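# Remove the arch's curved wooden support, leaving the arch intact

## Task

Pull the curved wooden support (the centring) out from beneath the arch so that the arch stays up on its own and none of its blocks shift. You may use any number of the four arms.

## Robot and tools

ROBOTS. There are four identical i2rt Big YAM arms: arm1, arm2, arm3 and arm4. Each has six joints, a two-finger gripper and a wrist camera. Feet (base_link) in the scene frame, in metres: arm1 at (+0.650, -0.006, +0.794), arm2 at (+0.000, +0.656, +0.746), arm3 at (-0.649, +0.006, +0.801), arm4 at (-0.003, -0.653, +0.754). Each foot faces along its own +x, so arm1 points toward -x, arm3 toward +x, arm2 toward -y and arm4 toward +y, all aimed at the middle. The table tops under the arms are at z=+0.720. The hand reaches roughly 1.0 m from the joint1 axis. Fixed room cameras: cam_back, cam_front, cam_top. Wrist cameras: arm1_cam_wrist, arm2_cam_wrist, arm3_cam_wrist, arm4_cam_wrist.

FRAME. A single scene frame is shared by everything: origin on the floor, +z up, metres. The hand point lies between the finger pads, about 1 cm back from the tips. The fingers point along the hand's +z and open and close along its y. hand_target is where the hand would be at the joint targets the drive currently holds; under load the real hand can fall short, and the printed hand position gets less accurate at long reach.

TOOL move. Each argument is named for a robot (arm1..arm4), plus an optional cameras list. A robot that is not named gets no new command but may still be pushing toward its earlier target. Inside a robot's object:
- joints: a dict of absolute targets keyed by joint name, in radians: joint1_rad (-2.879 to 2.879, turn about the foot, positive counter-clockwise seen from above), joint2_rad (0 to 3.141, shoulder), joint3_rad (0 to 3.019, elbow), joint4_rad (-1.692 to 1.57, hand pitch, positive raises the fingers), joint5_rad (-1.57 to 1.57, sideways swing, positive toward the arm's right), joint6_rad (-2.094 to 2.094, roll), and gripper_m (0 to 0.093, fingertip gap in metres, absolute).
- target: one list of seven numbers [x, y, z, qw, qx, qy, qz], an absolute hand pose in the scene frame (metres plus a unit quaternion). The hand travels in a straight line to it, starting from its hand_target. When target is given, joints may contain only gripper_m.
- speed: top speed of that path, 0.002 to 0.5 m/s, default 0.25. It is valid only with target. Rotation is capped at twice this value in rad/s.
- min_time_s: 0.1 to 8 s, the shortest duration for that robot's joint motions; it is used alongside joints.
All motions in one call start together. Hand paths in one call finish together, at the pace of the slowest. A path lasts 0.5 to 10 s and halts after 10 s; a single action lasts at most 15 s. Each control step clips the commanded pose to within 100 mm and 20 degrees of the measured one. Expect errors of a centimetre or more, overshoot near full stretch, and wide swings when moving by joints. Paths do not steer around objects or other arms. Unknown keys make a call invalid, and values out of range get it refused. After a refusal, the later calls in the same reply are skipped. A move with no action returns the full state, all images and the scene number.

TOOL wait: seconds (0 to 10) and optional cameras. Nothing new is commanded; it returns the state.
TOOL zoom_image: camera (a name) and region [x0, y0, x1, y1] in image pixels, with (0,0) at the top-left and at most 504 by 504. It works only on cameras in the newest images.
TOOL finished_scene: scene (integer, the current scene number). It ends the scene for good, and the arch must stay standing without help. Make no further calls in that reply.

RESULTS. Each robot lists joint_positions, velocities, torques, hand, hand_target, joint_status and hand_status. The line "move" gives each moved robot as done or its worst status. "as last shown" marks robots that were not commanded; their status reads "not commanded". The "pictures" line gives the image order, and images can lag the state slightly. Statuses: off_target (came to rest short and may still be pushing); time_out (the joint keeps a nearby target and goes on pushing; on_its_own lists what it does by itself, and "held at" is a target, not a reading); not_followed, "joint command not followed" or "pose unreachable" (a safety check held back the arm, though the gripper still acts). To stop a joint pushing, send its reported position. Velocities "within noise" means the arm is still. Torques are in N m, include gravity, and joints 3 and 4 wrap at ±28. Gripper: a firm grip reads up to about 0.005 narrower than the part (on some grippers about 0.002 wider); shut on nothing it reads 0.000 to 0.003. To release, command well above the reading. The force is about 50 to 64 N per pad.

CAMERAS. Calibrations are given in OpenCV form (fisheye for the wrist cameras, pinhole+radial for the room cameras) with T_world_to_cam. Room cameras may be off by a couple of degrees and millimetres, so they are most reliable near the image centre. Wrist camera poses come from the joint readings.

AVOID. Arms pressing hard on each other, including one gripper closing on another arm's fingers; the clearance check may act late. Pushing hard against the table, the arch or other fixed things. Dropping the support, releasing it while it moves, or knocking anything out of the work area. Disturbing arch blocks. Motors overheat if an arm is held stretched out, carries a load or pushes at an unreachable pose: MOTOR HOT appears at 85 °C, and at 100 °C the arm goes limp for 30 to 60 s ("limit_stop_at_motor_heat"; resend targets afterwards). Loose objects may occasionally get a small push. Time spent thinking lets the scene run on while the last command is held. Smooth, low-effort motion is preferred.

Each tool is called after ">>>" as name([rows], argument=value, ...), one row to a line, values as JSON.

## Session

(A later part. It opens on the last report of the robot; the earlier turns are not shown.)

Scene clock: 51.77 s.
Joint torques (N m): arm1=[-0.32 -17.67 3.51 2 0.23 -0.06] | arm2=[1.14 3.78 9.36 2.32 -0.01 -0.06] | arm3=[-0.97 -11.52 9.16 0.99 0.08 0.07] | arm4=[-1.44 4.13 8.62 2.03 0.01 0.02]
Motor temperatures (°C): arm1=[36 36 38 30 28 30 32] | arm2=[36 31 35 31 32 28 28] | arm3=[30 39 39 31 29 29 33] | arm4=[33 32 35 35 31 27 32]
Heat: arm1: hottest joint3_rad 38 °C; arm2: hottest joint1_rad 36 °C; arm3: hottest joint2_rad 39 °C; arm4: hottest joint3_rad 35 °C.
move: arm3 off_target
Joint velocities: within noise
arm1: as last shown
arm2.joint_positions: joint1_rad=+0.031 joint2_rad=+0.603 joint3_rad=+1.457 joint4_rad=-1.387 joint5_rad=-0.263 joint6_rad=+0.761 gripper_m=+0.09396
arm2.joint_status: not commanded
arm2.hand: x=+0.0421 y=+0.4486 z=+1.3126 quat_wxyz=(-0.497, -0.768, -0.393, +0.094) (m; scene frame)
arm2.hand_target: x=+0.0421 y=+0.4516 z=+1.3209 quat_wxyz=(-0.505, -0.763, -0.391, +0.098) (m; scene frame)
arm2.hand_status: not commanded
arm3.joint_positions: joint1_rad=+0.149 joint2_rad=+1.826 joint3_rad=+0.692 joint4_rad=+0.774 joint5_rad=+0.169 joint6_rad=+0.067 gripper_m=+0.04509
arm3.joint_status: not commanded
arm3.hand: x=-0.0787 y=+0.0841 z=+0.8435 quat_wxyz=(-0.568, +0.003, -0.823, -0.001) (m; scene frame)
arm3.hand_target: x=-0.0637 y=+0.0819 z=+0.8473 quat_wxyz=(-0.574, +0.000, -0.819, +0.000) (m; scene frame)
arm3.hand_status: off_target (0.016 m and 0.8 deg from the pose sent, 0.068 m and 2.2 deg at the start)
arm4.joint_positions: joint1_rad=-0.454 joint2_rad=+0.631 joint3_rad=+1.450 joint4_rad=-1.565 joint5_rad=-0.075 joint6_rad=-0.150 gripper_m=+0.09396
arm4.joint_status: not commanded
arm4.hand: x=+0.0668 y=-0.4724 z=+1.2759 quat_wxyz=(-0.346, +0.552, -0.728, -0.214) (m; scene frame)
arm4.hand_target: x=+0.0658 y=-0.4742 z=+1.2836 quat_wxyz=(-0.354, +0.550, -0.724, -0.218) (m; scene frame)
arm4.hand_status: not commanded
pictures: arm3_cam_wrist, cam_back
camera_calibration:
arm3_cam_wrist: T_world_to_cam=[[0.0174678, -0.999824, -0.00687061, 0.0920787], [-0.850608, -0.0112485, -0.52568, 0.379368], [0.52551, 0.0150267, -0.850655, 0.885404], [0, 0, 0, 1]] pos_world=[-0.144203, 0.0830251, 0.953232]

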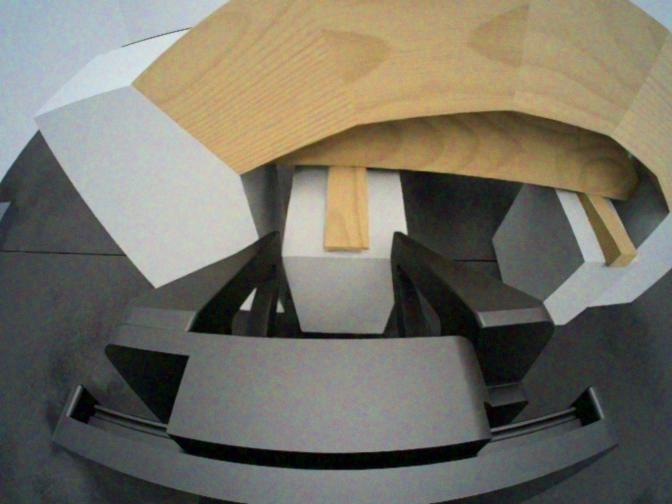

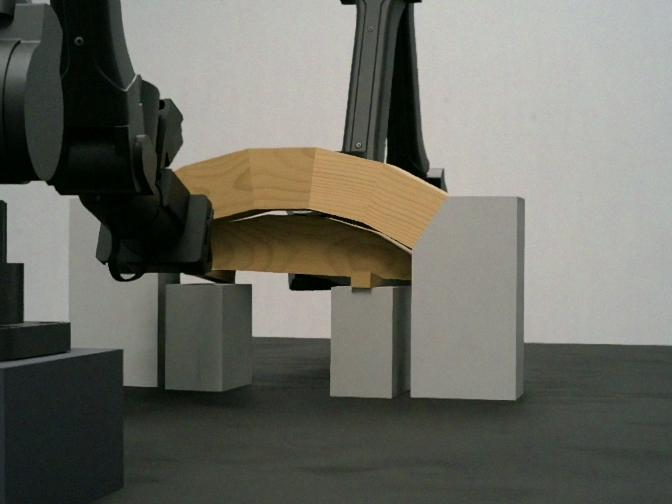

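>>> move(arm3={"target": [-0.051, 0.076, 0.8445, 0.5736, 0, 0.8192, 0], "speed": 0.08}, cameras=["arm3_cam_wrist"])

>>> zoom_image(camera="arm3_cam_wrist", region=[220, 110, 450, 320])

Scene clock: 53.73 s.
Joint torques (N m): arm1=[-0.5 -17.61 3.54 2.04 0.22 -0.06] | arm2=[1.03 3.72 9.37 2.35 0 -0.07] | arm3=[-1.2 -11.75 9.29 0.99 0.03 0.01] | arm4=[-1.08 3.84 8.73 2.13 0.01 0.01]
Motor temperatures (°C): arm1=[36 36 38 30 28 30 32] | arm2=[36 31 35 31 32 28 28] | arm3=[30 39 39 31 29 29 33] | arm4=[33 32 35 35 31 27 32]
Heat: arm1: hottest joint3_rad 38 °C; arm2: hottest joint1_rad 36 °C; arm3: hottest joint2_rad 39 °C; arm4: hottest joint3_rad 35 °C.
move: arm3 off_target
Joint velocities: within noise
arm1, arm2, arm4: as last shown
arm3.joint_positions: joint1_rad=+0.131 joint2_rad=+1.848 joint3_rad=+0.723 joint4_rad=+0.766 joint5_rad=+0.152 joint6_rad=+0.067 gripper_m=+0.04509
arm3.joint_status: not commanded
arm3.hand: x=-0.0668 y=+0.0784 z=+0.8413 quat_wxyz=(-0.568, +0.000, -0.823, -0.002) (m; scene frame)
arm3.hand_target: x=-0.0517 y=+0.0759 z=+0.8448 quat_wxyz=(-0.574, +0.000, -0.819, +0.000) (m; scene frame)
arm3.hand_status: off_target (0.016 m and 0.8 deg from the pose sent, 0.029 m and 0.8 deg at the start)
pictures: arm3_cam_wrist
camera_calibration:
arm3_cam_wrist: T_world_to_cam=[[0.0147842, -0.999809, -0.0128102, 0.0910302], [-0.85062, -0.00584194, -0.525749, 0.387908], [0.525573, 0.0186694, -0.850543, 0.876989], [0, 0, 0, 1]] pos_world=[-0.132306, 0.0769061, 0.951025]

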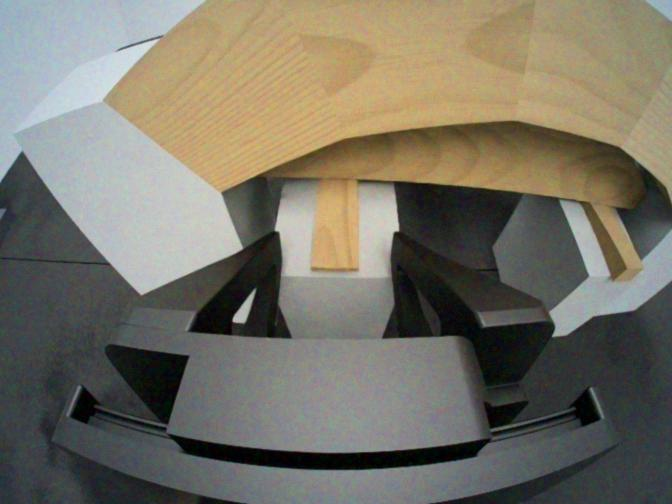

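Scaled by 2.191 from the camera's 672x504 image, which has a finer 960x720 frame.

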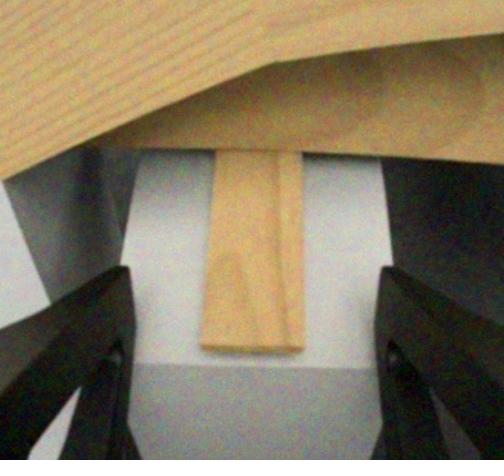

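>>> move(arm3={"joints": {"gripper_m": 0.008}}, cameras=["arm3_cam_wrist"])

>>> zoom_image(camera="arm3_cam_wrist", region=[220, 110, 450, 320])

Scene clock: 57.47 s.
Joint torques (N m): arm1=[-0.38 -17.55 3.51 2.02 0.23 -0.06] | arm2=[1.26 3.55 9.32 2.29 -0.02 -0.05] | arm3=[-0.91 -11.81 9.28 1.05 0.02 0] | arm4=[-1.44 3.72 8.5 2 0 0.03]
Motor temperatures (°C): arm1=[36 36 37 30 28 30 33] | arm2=[36 31 35 31 32 28 28] | arm3=[30 39 40 31 29 29 33] | arm4=[33 32 35 35 31 27 32]
Heat: arm1: hottest joint3_rad 37 °C; arm2: hottest joint1_rad 36 °C; arm3: hottest joint3_rad 40 °C; arm4: hottest joint3_rad 35 °C.
move: arm3 off_target
Joint velocities: within noise
arm1, arm2, arm4: as last shown
arm1.hand_target: x=+0.0159 y=-0.0104 z=+0.9026 quat_wxyz=(-0.500, +0.500, +0.500, -0.500) (m; scene frame)
arm3.joint_positions: joint1_rad=+0.131 joint2_rad=+1.848 joint3_rad=+0.723 joint4_rad=+0.766 joint5_rad=+0.152 joint6_rad=+0.067 gripper_m=+0.01508
arm3.joint_status: gripper_m off_target (ended at +0.01511, target +0.00800)
arm3.hand: x=-0.0668 y=+0.0784 z=+0.8413 quat_wxyz=(-0.568, +0.000, -0.823, -0.002) (m; scene frame)
arm3.hand_target: x=-0.0517 y=+0.0759 z=+0.8448 quat_wxyz=(-0.574, +0.000, -0.819, +0.000) (m; scene frame)
arm3.hand_status: not commanded
pictures: arm3_cam_wrist
camera_calibration:
arm3_cam_wrist: T_world_to_cam=[[0.0147842, -0.999809, -0.0128102, 0.0910302], [-0.85062, -0.00584194, -0.525749, 0.387908], [0.525573, 0.0186694, -0.850543, 0.876989], [0, 0, 0, 1]] pos_world=[-0.132306, 0.0769061, 0.951025]

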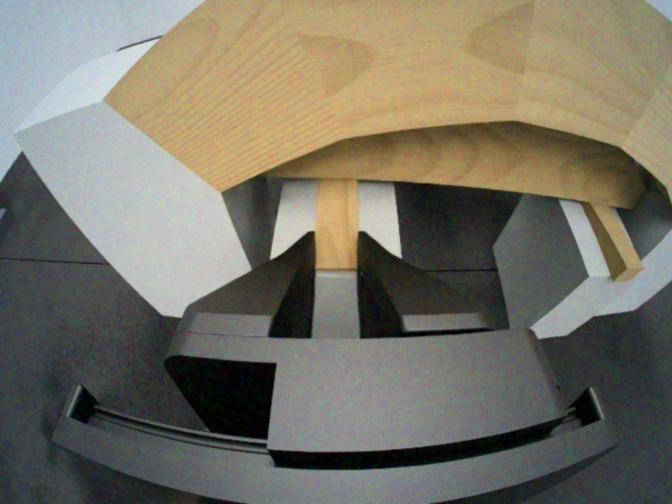

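Scaled by 2.191 from the camera's 672x504 image, which has a finer 960x720 frame.

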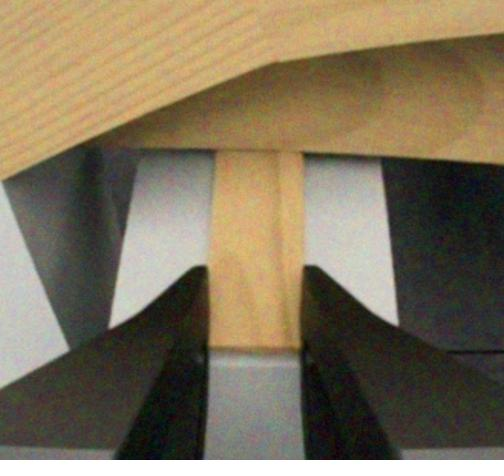

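>>> move(arm1={"target": [0.12, -0.0105, 0.899, 0.5, -0.5, -0.5, 0.5], "speed": 0.08}, cameras=["all"])

>>> zoom_image(camera="arm3_cam_wrist", region=[220, 110, 450, 320])

>>> zoom_image(camera="arm4_cam_wrist", region=[160, 20, 340, 200])

Scene clock: 59.90 s.
Joint torques (N m): arm1=[-0.15 -15.09 2.52 5.04 0.1 0.12] | arm2=[1.14 3.66 9.33 2.3 -0.01 -0.05] | arm3=[-0.97 -11.81 9.28 1.03 0.03 0] | arm4=[-1.26 4.31 8.43 2.18 0.01 -0.01]
Motor temperatures (°C): arm1=[36 36 37 30 28 30 33] | arm2=[36 31 35 31 32 28 28] | arm3=[30 39 40 31 29 29 34] | arm4=[33 32 35 35 31 27 32]
Heat: arm1: hottest joint3_rad 37 °C; arm2: hottest joint1_rad 36 °C; arm3: hottest joint3_rad 40 °C; arm4: hottest joint3_rad 35 °C.
move: arm1 off_target
Joint velocities: within noise
arm1.joint_positions: joint1_rad=+0.032 joint2_rad=+1.909 joint3_rad=+0.518 joint4_rad=+1.278 joint5_rad=+0.007 joint6_rad=-1.572 gripper_m=+0.05776
arm1.joint_status: not commanded
arm1.hand: x=+0.1242 y=-0.0088 z=+0.8578 quat_wxyz=(-0.475, +0.524, +0.529, -0.470) (m; scene frame)
arm1.hand_target: x=+0.1206 y=-0.0104 z=+0.8976 quat_wxyz=(-0.500, +0.500, +0.500, -0.500) (m; scene frame)
arm1.hand_status: off_target (0.041 m and 6.2 deg from the pose sent, 0.105 m and 1.4 deg at the start)
arm2, arm4: as last shown
arm3.joint_positions: joint1_rad=+0.131 joint2_rad=+1.848 joint3_rad=+0.723 joint4_rad=+0.766 joint5_rad=+0.151 joint6_rad=+0.067 gripper_m=+0.01508
arm3.joint_status: not commanded
arm3.hand: x=-0.0668 y=+0.0784 z=+0.8413 quat_wxyz=(-0.568, +0.001, -0.823, -0.003) (m; scene frame)
arm3.hand_target: x=-0.0517 y=+0.0759 z=+0.8449 quat_wxyz=(-0.574, +0.000, -0.819, +0.000) (m; scene frame)
arm3.hand_status: not commanded
pictures: arm1_cam_wrist, arm2_cam_wrist, arm3_cam_wrist, arm4_cam_wrist, cam_back, cam_front, cam_top
camera_calibration:
arm1_cam_wrist: T_world_to_cam=[[-0.094517, -0.0104915, 0.995468, -0.843354], [0.577749, 0.813746, 0.063432, -0.115851], [-0.810724, 0.581126, -0.0708514, 0.294391], [0, 0, 0, 1]] pos_world=[0.225891, -0.0856528, 0.867739]
arm2_cam_wrist: T_world_to_cam=[[-0.701394, 0.201794, -0.683612, 0.835716], [0.409312, 0.899214, -0.154522, -0.212758], [0.583532, -0.388191, -0.713301, 1.21205], [0, 0, 0, 1]] pos_world=[-0.0340186, 0.493179, 1.40298]
arm3_cam_wrist: T_world_to_cam=[[0.0152543, -0.999799, -0.0129805, 0.0912533], [-0.850616, -0.00615224, -0.525752, 0.387935], [0.525566, 0.0190614, -0.850539, 0.876953], [0, 0, 0, 1]] pos_world=[-0.132305, 0.0769058, 0.951025]
arm4_cam_wrist: T_world_to_cam=[[0.951578, -0.295641, 0.084239, -0.312856], [-0.273853, -0.939752, -0.204623, -0.161551], [0.139659, 0.171646, -0.975209, 1.44366], [0, 0, 0, 1]] pos_world=[0.0518457, -0.492109, 1.40116]

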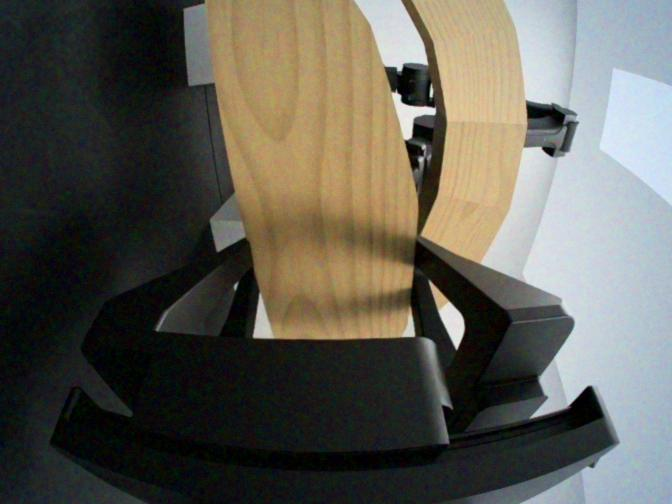

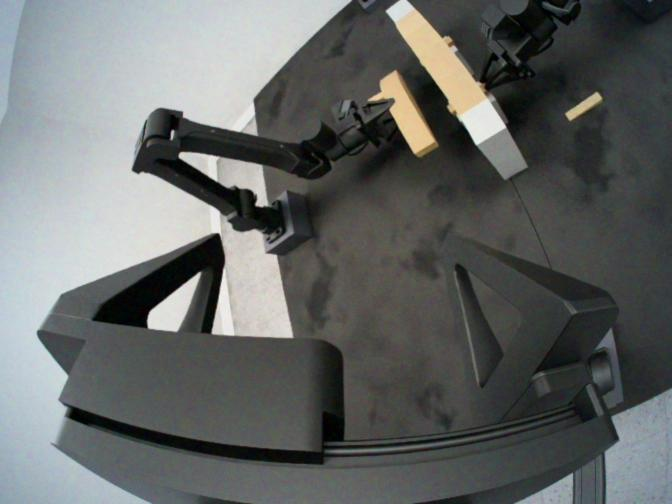

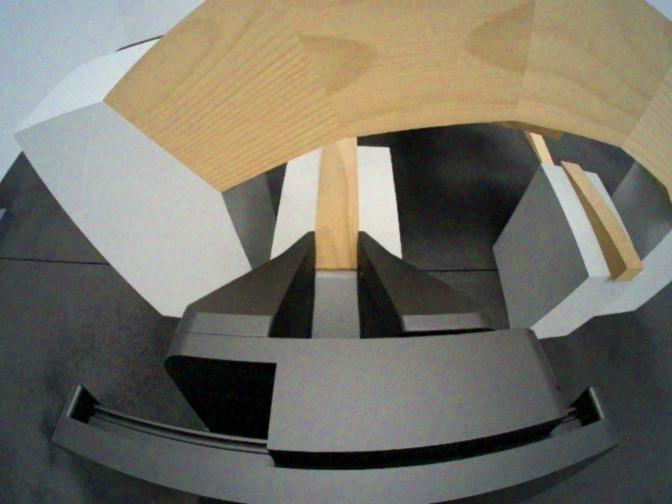

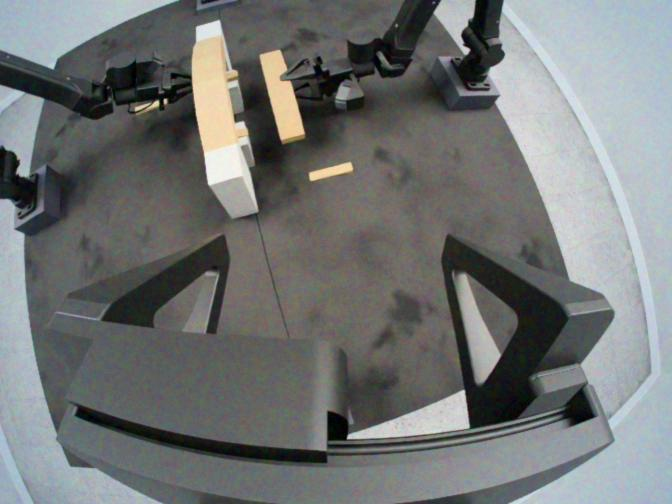

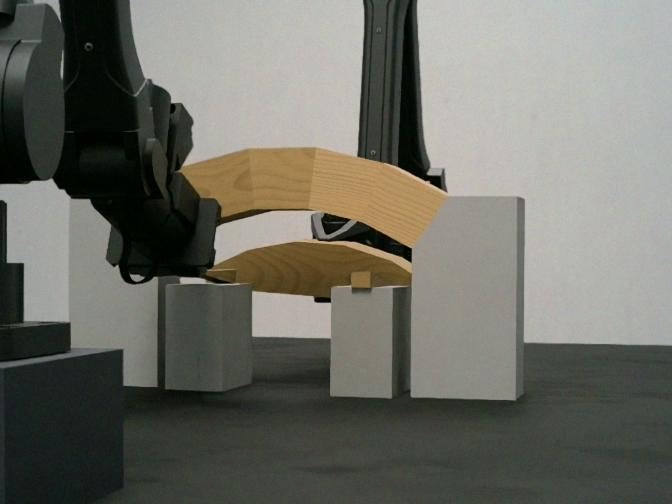

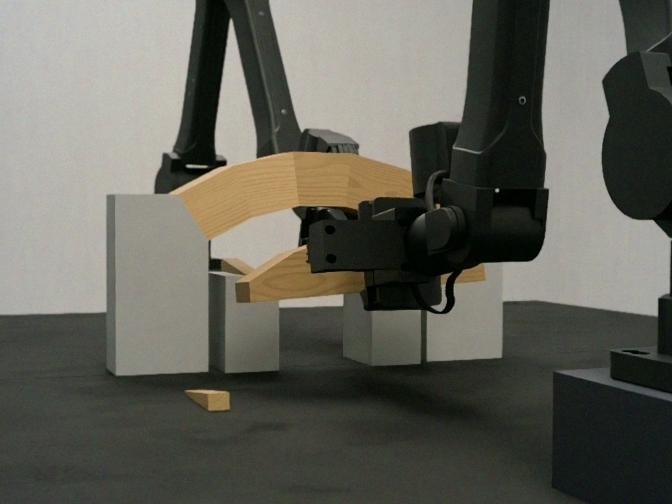

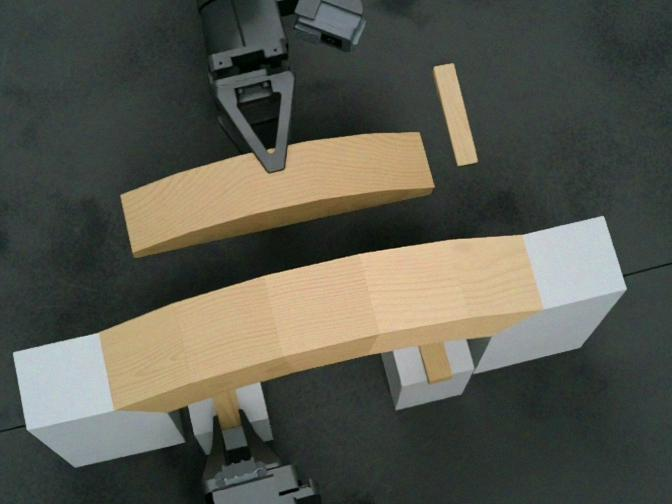

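Scaled by 2.191 from the camera's 672x504 image, which has a finer 960x720 frame.

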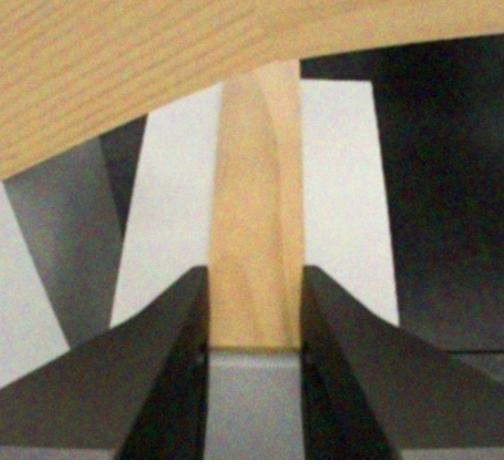

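Scaled by 2.800 from the camera's 672x504 image, which has a finer 960x720 frame.

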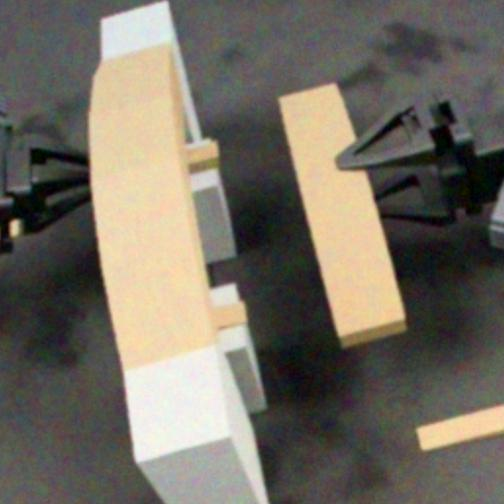

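>>> move(arm1={"target":[0.27,-0.03,0.92,0,-0.7372,-0.6756,0],"speed":0.3}, arm3={"target":[-0.11,0.078,0.848,0.5736,0,0.8192,0],"speed":0.08}, cameras=["cam_front","cam_back","cam_top"])

Scene clock: 64.03 s.
Joint torques (N m): arm1=[0.67 -8.41 11.22 -0.46 -0.23 0.05] | arm2=[1.14 3.9 9.39 2.25 -0.02 -0.07] | arm3=[0.5 -13.98 4.75 2.11 0.32 0.11] | arm4=[-0.79 4.01 8.53 2.09 -0.01 0]
Motor temperatures (°C): arm1=[36 36 38 30 28 30 33] | arm2=[36 31 35 31 32 28 28] | arm3=[30 40 40 31 29 29 34] | arm4=[33 32 35 35 31 27 32]
Heat: arm1: hottest joint3_rad 38 °C; arm2: hottest joint1_rad 36 °C; arm3: hottest joint2_rad 40 °C; arm4: hottest joint3_rad 35 °C.
move: arm1 off_target; arm3 off_target
Joint velocities: within noise
arm1.joint_positions: joint1_rad=+0.069 joint2_rad=+1.399 joint3_rad=+0.954 joint4_rad=-1.174 joint5_rad=-0.006 joint6_rad=-1.440 gripper_m=+0.05776
arm1.joint_status: not commanded
arm1.hand: x=+0.2946 y=-0.0232 z=+0.8988 quat_wxyz=(+0.013, +0.737, +0.675, +0.018) (m; scene frame)
arm1.hand_target: x=+0.2714 y=-0.0300 z=+0.9201 quat_wxyz=(+0.000, +0.737, +0.676, +0.000) (m; scene frame)
arm1.hand_status: off_target (0.033 m and 2.6 deg from the pose sent, 0.160 m and 83.9 deg at the start)
arm2, arm4: as last shown
arm3.joint_positions: joint1_rad=+0.140 joint2_rad=+1.798 joint3_rad=+0.604 joint4_rad=+0.810 joint5_rad=+0.172 joint6_rad=+0.067 gripper_m=+0.01508
arm3.joint_status: not commanded
arm3.hand: x=-0.1106 y=+0.0723 z=+0.8334 quat_wxyz=(-0.559, +0.000, -0.829, +0.005) (m; scene frame)
arm3.hand_target: x=-0.1099 y=+0.0779 z=+0.8477 quat_wxyz=(-0.574, +0.000, -0.819, +0.000) (m; scene frame)
arm3.hand_status: off_target (0.016 m and 2.2 deg from the pose sent, 0.044 m and 0.8 deg at the start)
pictures: cam_back, cam_front, cam_top

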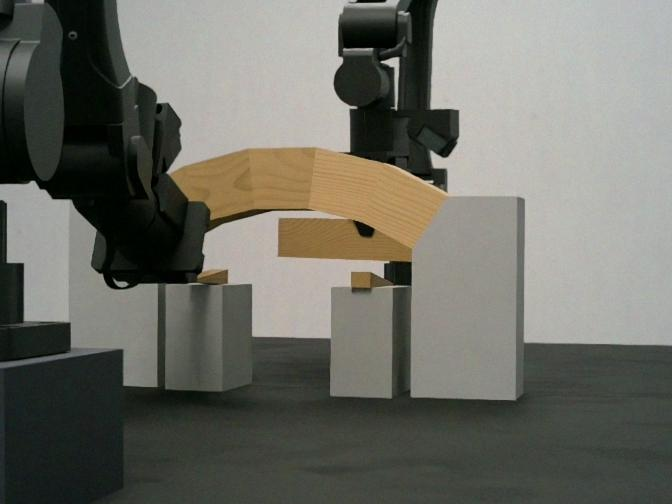

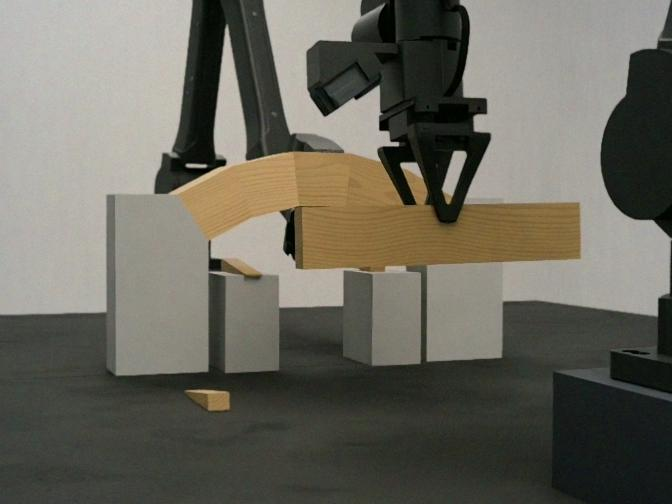

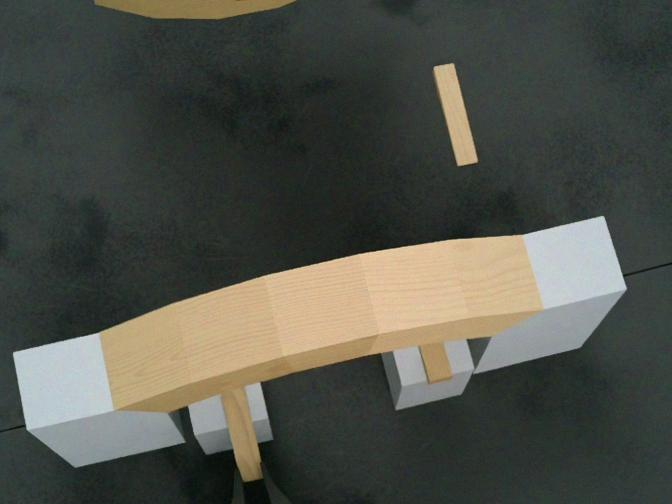

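>>> move(arm1={"target":[0.275,-0.03,0.81,0,-0.7372,-0.6756,0],"speed":0.17}, arm3={"target":[-0.11,0.078,0.843,0.5736,0,0.8192,0],"speed":0.02,"joints":{"gripper_m":0.03}})

>>> move(arm1={"target":[0.275,-0.03,0.764,0,-0.7372,-0.6756,0],"speed":0.05}, cameras=["cam_front","cam_back"])

Scene clock: 65.70 s.
Joint torques (N m): arm1=[0.62 -10.17 5.35 0.73 -0.2 0.02] | arm2=[1.03 3.78 9.43 2.33 -0.01 -0.07] | arm3=[0.62 -12.45 4.72 2.22 0.33 0.12] | arm4=[-0.97 4.31 8.59 2.09 -0.06 0.03]
Motor temperatures (°C): arm1=[36 36 38 30 28 30 33] | arm2=[35 31 35 31 32 28 28] | arm3=[30 40 40 31 29 29 34] | arm4=[33 32 35 35 31 27 32]
Heat: arm1: hottest joint3_rad 38 °C; arm2: hottest joint1_rad 35 °C; arm3: hottest joint2_rad 40 °C; arm4: hottest joint3_rad 35 °C.
move: arm1 done; arm3 done
Joint velocities: within noise
arm1.joint_positions: joint1_rad=+0.072 joint2_rad=+1.561 joint3_rad=+0.855 joint4_rad=-0.882 joint5_rad=-0.007 joint6_rad=-1.436 gripper_m=+0.05776
arm1.joint_status: not commanded
arm1.hand: x=+0.2785 y=-0.0243 z=+0.8097 quat_wxyz=(+0.004, +0.738, +0.675, +0.006) (m; scene frame)
arm1.hand_target: x=+0.2751 y=-0.0300 z=+0.8100 quat_wxyz=(+0.000, +0.737, +0.676, +0.000) (m; scene frame)
arm1.hand_status: done (0.007 m and 0.8 deg from the pose sent, 0.091 m and 2.6 deg at the start)
arm2, arm4: as last shown
arm3.joint_positions: joint1_rad=+0.141 joint2_rad=+1.798 joint3_rad=+0.604 joint4_rad=+0.825 joint5_rad=+0.172 joint6_rad=+0.067 gripper_m=+0.02995
arm3.joint_status: all done
arm3.hand: x=-0.1094 y=+0.0729 z=+0.8367 quat_wxyz=(-0.564, -0.001, -0.825, +0.004) (m; scene frame)
arm3.hand_target: x=-0.1100 y=+0.0780 z=+0.8429 quat_wxyz=(-0.573, +0.000, -0.819, +0.000) (m; scene frame)
arm3.hand_status: done (0.008 m and 1.4 deg from the pose sent, 0.011 m and 2.2 deg at the start)
pictures: none

Scene clock: 67.13 s.
Joint torques (N m): arm1=[0.62 -9.58 4.29 1.21 -0.14 0.03] | arm2=[1.08 3.55 9.32 2.28 -0.01 -0.05] | arm3=[0.44 -12.57 4.71 2.21 0.33 0.11] | arm4=[-0.91 4.13 8.58 2.07 -0.02 0.04]
Motor temperatures (°C): arm1=[36 36 38 30 28 30 33] | arm2=[35 31 36 31 32 28 28] | arm3=[30 40 39 31 29 29 34] | arm4=[33 32 35 35 31 27 32]
Heat: arm1: hottest joint3_rad 38 °C; arm2: hottest joint3_rad 36 °C; arm3: hottest joint2_rad 40 °C; arm4: hottest joint3_rad 35 °C.
move: arm1 done
Joint velocities: within noise
arm1.joint_positions: joint1_rad=+0.072 joint2_rad=+1.646 joint3_rad=+0.821 joint4_rad=-0.752 joint5_rad=-0.009 joint6_rad=-1.435 gripper_m=+0.05776
arm1.joint_status: not commanded
arm1.hand: x=+0.2755 y=-0.0247 z=+0.7701 quat_wxyz=(+0.001, +0.738, +0.675, +0.001) (m; scene frame)
arm1.hand_target: x=+0.2751 y=-0.0300 z=+0.7641 quat_wxyz=(+0.000, +0.737, +0.676, +0.000) (m; scene frame)
arm1.hand_status: done (0.008 m and 0.2 deg from the pose sent, 0.046 m and 0.8 deg at the start)
arm2, arm3, arm4: as last shown
pictures: cam_back, cam_front

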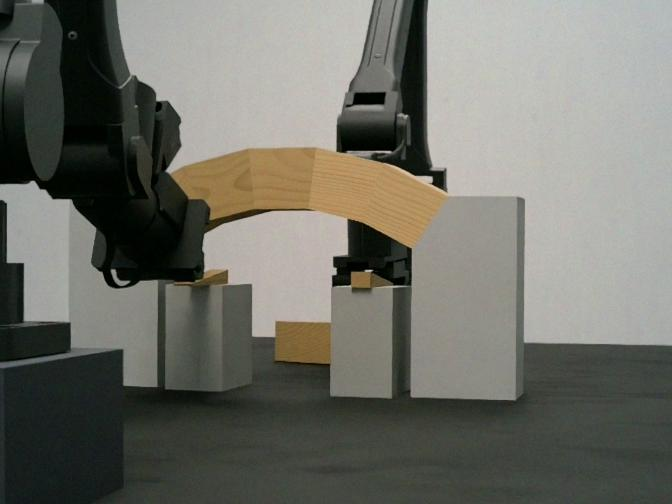

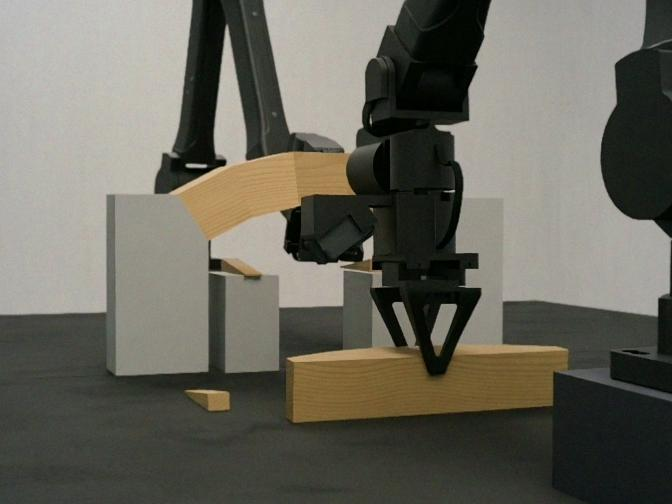

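>>> move(arm1={"target":[0.275,-0.03,0.745,0,-0.7372,-0.6756,0],"speed":0.04})

Scene clock: 68.23 s.
Joint torques (N m): arm1=[0.73 -6.42 3.44 3.38 -0.04 0.03] | arm2=[1.14 3.78 9.36 2.29 -0.01 -0.06] | arm3=[0.5 -12.51 4.72 2.25 0.32 0.12] | arm4=[-0.62 4.07 8.57 2.15 0.02 0.01]
Motor temperatures (°C): arm1=[36 36 38 30 28 30 33] | arm2=[35 31 36 31 32 28 28] | arm3=[30 40 39 31 29 29 34] | arm4=[33 32 35 35 31 27 32]
Heat: arm1: hottest joint3_rad 38 °C; arm2: hottest joint3_rad 36 °C; arm3: hottest joint2_rad 40 °C; arm4: hottest joint3_rad 35 °C.
move: arm1 off_target
Joint velocities: within noise
arm1.joint_positions: joint1_rad=+0.072 joint2_rad=+1.646 joint3_rad=+0.818 joint4_rad=-0.747 joint5_rad=-0.011 joint6_rad=-1.435 gripper_m=+0.05776
arm1.joint_status: not commanded
arm1.hand: x=+0.2757 y=-0.0251 z=+0.7693 quat_wxyz=(+0.001, +0.738, +0.675, +0.000) (m; scene frame)
arm1.hand_target: x=+0.2766 y=-0.0297 z=+0.7468 quat_wxyz=(+0.000, +0.737, +0.676, +0.000) (m; scene frame)
arm1.hand_status: off_target (0.025 m and 0.2 deg from the pose sent, 0.026 m and 0.2 deg at the start)
arm2, arm3, arm4: as last shown
pictures: none

>>> move(arm1={"target":[0.275,-0.03,0.772,0,-0.7372,-0.6756,0],"speed":0.06,"joints":{"gripper_m":0.08}}, arm3={"target":[-0.145,0.073,0.845,0.5736,0,0.8192,0],"speed":0.06})

>>> move(arm1={"target":[0.275,-0.03,0.88,0,-0.7372,-0.6756,0],"speed":0.2}, cameras=["cam_front","cam_back","cam_top"])

Scene clock: 69.63 s.
Joint torques (N m): arm1=[0.44 -12.1 4.98 -0.53 -0.04 0.01] | arm2=[1.14 3.55 9.32 2.26 0 -0.07] | arm3=[0.5 -12.75 4.36 2.22 0.33 0.13] | arm4=[-0.97 4.13 8.58 2.1 0 0.01]
Motor temperatures (°C): arm1=[36 36 38 30 28 30 33] | arm2=[35 31 36 31 32 28 28] | arm3=[30 40 39 31 29 29 34] | arm4=[33 32 35 35 31 27 32]
Heat: arm1: hottest joint3_rad 38 °C; arm2: hottest joint3_rad 36 °C; arm3: hottest joint2_rad 40 °C; arm4: hottest joint3_rad 35 °C.
move: arm1 done; arm3 off_target
Joint velocities: within noise
arm1.joint_positions: joint1_rad=+0.073 joint2_rad=+1.660 joint3_rad=+0.815 joint4_rad=-0.741 joint5_rad=-0.011 joint6_rad=-1.433 gripper_m=+0.07994
arm1.joint_status: all done
arm1.hand: x=+0.2779 y=-0.0252 z=+0.7636 quat_wxyz=(+0.004, +0.738, +0.675, +0.004) (m; scene frame)
arm1.hand_target: x=+0.2751 y=-0.0300 z=+0.7717 quat_wxyz=(+0.000, +0.737, +0.676, +0.000) (m; scene frame)
arm1.hand_status: done (0.010 m and 0.7 deg from the pose sent, 0.006 m and 0.2 deg at the start)
arm2.joint_positions: joint1_rad=+0.031 joint2_rad=+0.603 joint3_rad=+1.457 joint4_rad=-1.387 joint5_rad=-0.263 joint6_rad=+0.761 gripper_m=+0.09396
arm2.joint_status: not commanded
arm2.hand: x=+0.0421 y=+0.4486 z=+1.3126 quat_wxyz=(-0.497, -0.768, -0.393, +0.094) (m; scene frame)
arm2.hand_target: x=+0.0421 y=+0.4516 z=+1.3209 quat_wxyz=(-0.505, -0.763, -0.391, +0.098) (m; scene frame)
arm2.hand_status: not commanded
arm3.joint_positions: joint1_rad=+0.145 joint2_rad=+1.761 joint3_rad=+0.504 joint4_rad=+0.869 joint5_rad=+0.177 joint6_rad=+0.067 gripper_m=+0.02995
arm3.joint_status: not commanded
arm3.hand: x=-0.1466 y=+0.0677 z=+0.8301 quat_wxyz=(-0.557, +0.001, -0.830, +0.006) (m; scene frame)
arm3.hand_target: x=-0.1450 y=+0.0729 z=+0.8446 quat_wxyz=(-0.573, +0.000, -0.819, +0.000) (m; scene frame)
arm3.hand_status: off_target (0.016 m and 2.4 deg from the pose sent, 0.037 m and 1.4 deg at the start)
arm4.joint_positions: joint1_rad=-0.454 joint2_rad=+0.631 joint3_rad=+1.450 joint4_rad=-1.565 joint5_rad=-0.075 joint6_rad=-0.150 gripper_m=+0.09396
arm4.joint_status: not commanded
arm4.hand: x=+0.0668 y=-0.4724 z=+1.2759 quat_wxyz=(-0.346, +0.552, -0.728, -0.214) (m; scene frame)
arm4.hand_target: x=+0.0658 y=-0.4742 z=+1.2836 quat_wxyz=(-0.354, +0.550, -0.724, -0.218) (m; scene frame)
arm4.hand_status: not commanded
pictures: none

Scene clock: 71.00 s.
Joint torques (N m): arm1=[0.38 -9.64 9.09 -0.54 -0.07 -0.03] | arm2=[0.97 3.72 9.36 2.28 -0.02 -0.07] | arm3=[0.67 -12.75 4.31 2.19 0.34 0.13] | arm4=[-1.44 4.48 8.65 2.15 0.03 0.05]
Motor temperatures (°C): arm1=[36 36 38 30 28 30 33] | arm2=[35 31 36 31 32 28 28] | arm3=[30 40 39 31 29 29 34] | arm4=[33 32 35 35 31 27 32]
Heat: arm1: hottest joint3_rad 38 °C; arm2: hottest joint3_rad 36 °C; arm3: hottest joint2_rad 40 °C; arm4: hottest joint3_rad 35 °C.
move: arm1 off_target
Joint velocities: within noise
arm1.joint_positions: joint1_rad=+0.073 joint2_rad=+1.450 joint3_rad=+0.901 joint4_rad=-1.063 joint5_rad=-0.011 joint6_rad=-1.433 gripper_m=+0.07995
arm1.joint_status: not commanded
arm1.hand: x=+0.2919 y=-0.0254 z=+0.8632 quat_wxyz=(+0.013, +0.738, +0.674, +0.014) (m; scene frame)
arm1.hand_target: x=+0.2757 y=-0.0300 z=+0.8800 quat_wxyz=(+0.000, +0.737, +0.676, +0.000) (m; scene frame)
arm1.hand_status: off_target (0.024 m and 2.1 deg from the pose sent, 0.116 m and 0.7 deg at the start)
arm2, arm3, arm4: as last shown
arm3.hand_target: x=-0.1450 y=+0.0729 z=+0.8447 quat_wxyz=(-0.573, +0.000, -0.819, +0.000) (m; scene frame)
pictures: cam_back, cam_front, cam_top

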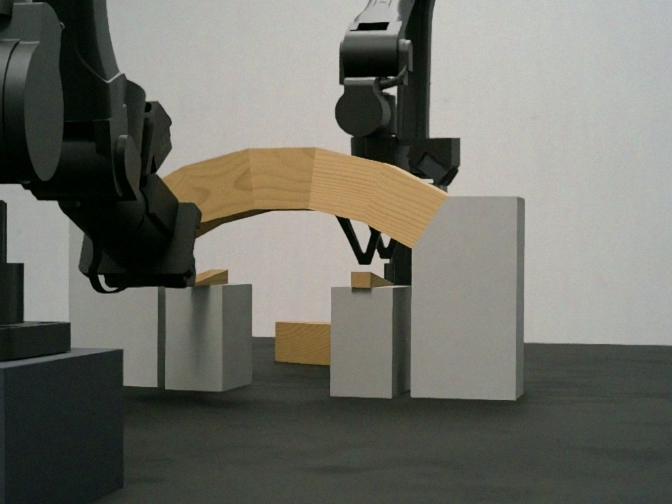

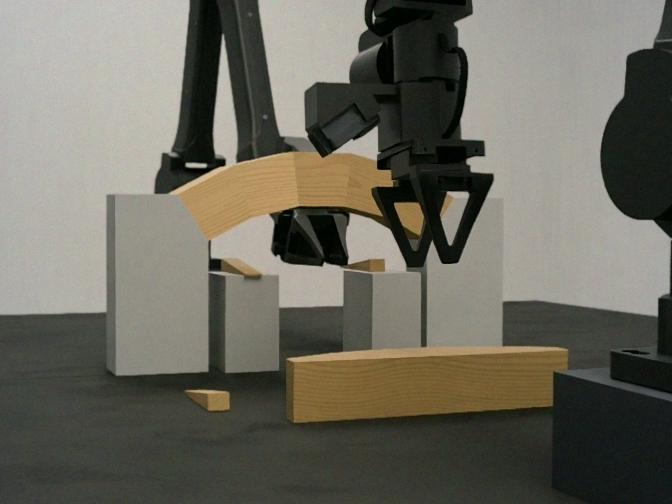

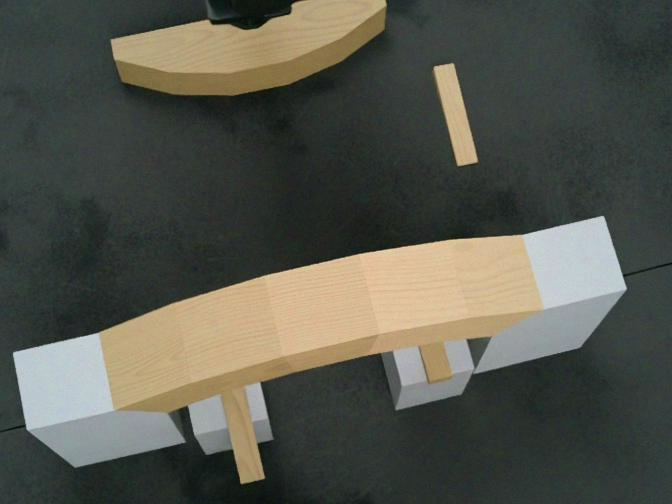

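Everything is in place.

>>> finished_scene(scene=2)

The scene is finished: the task was done.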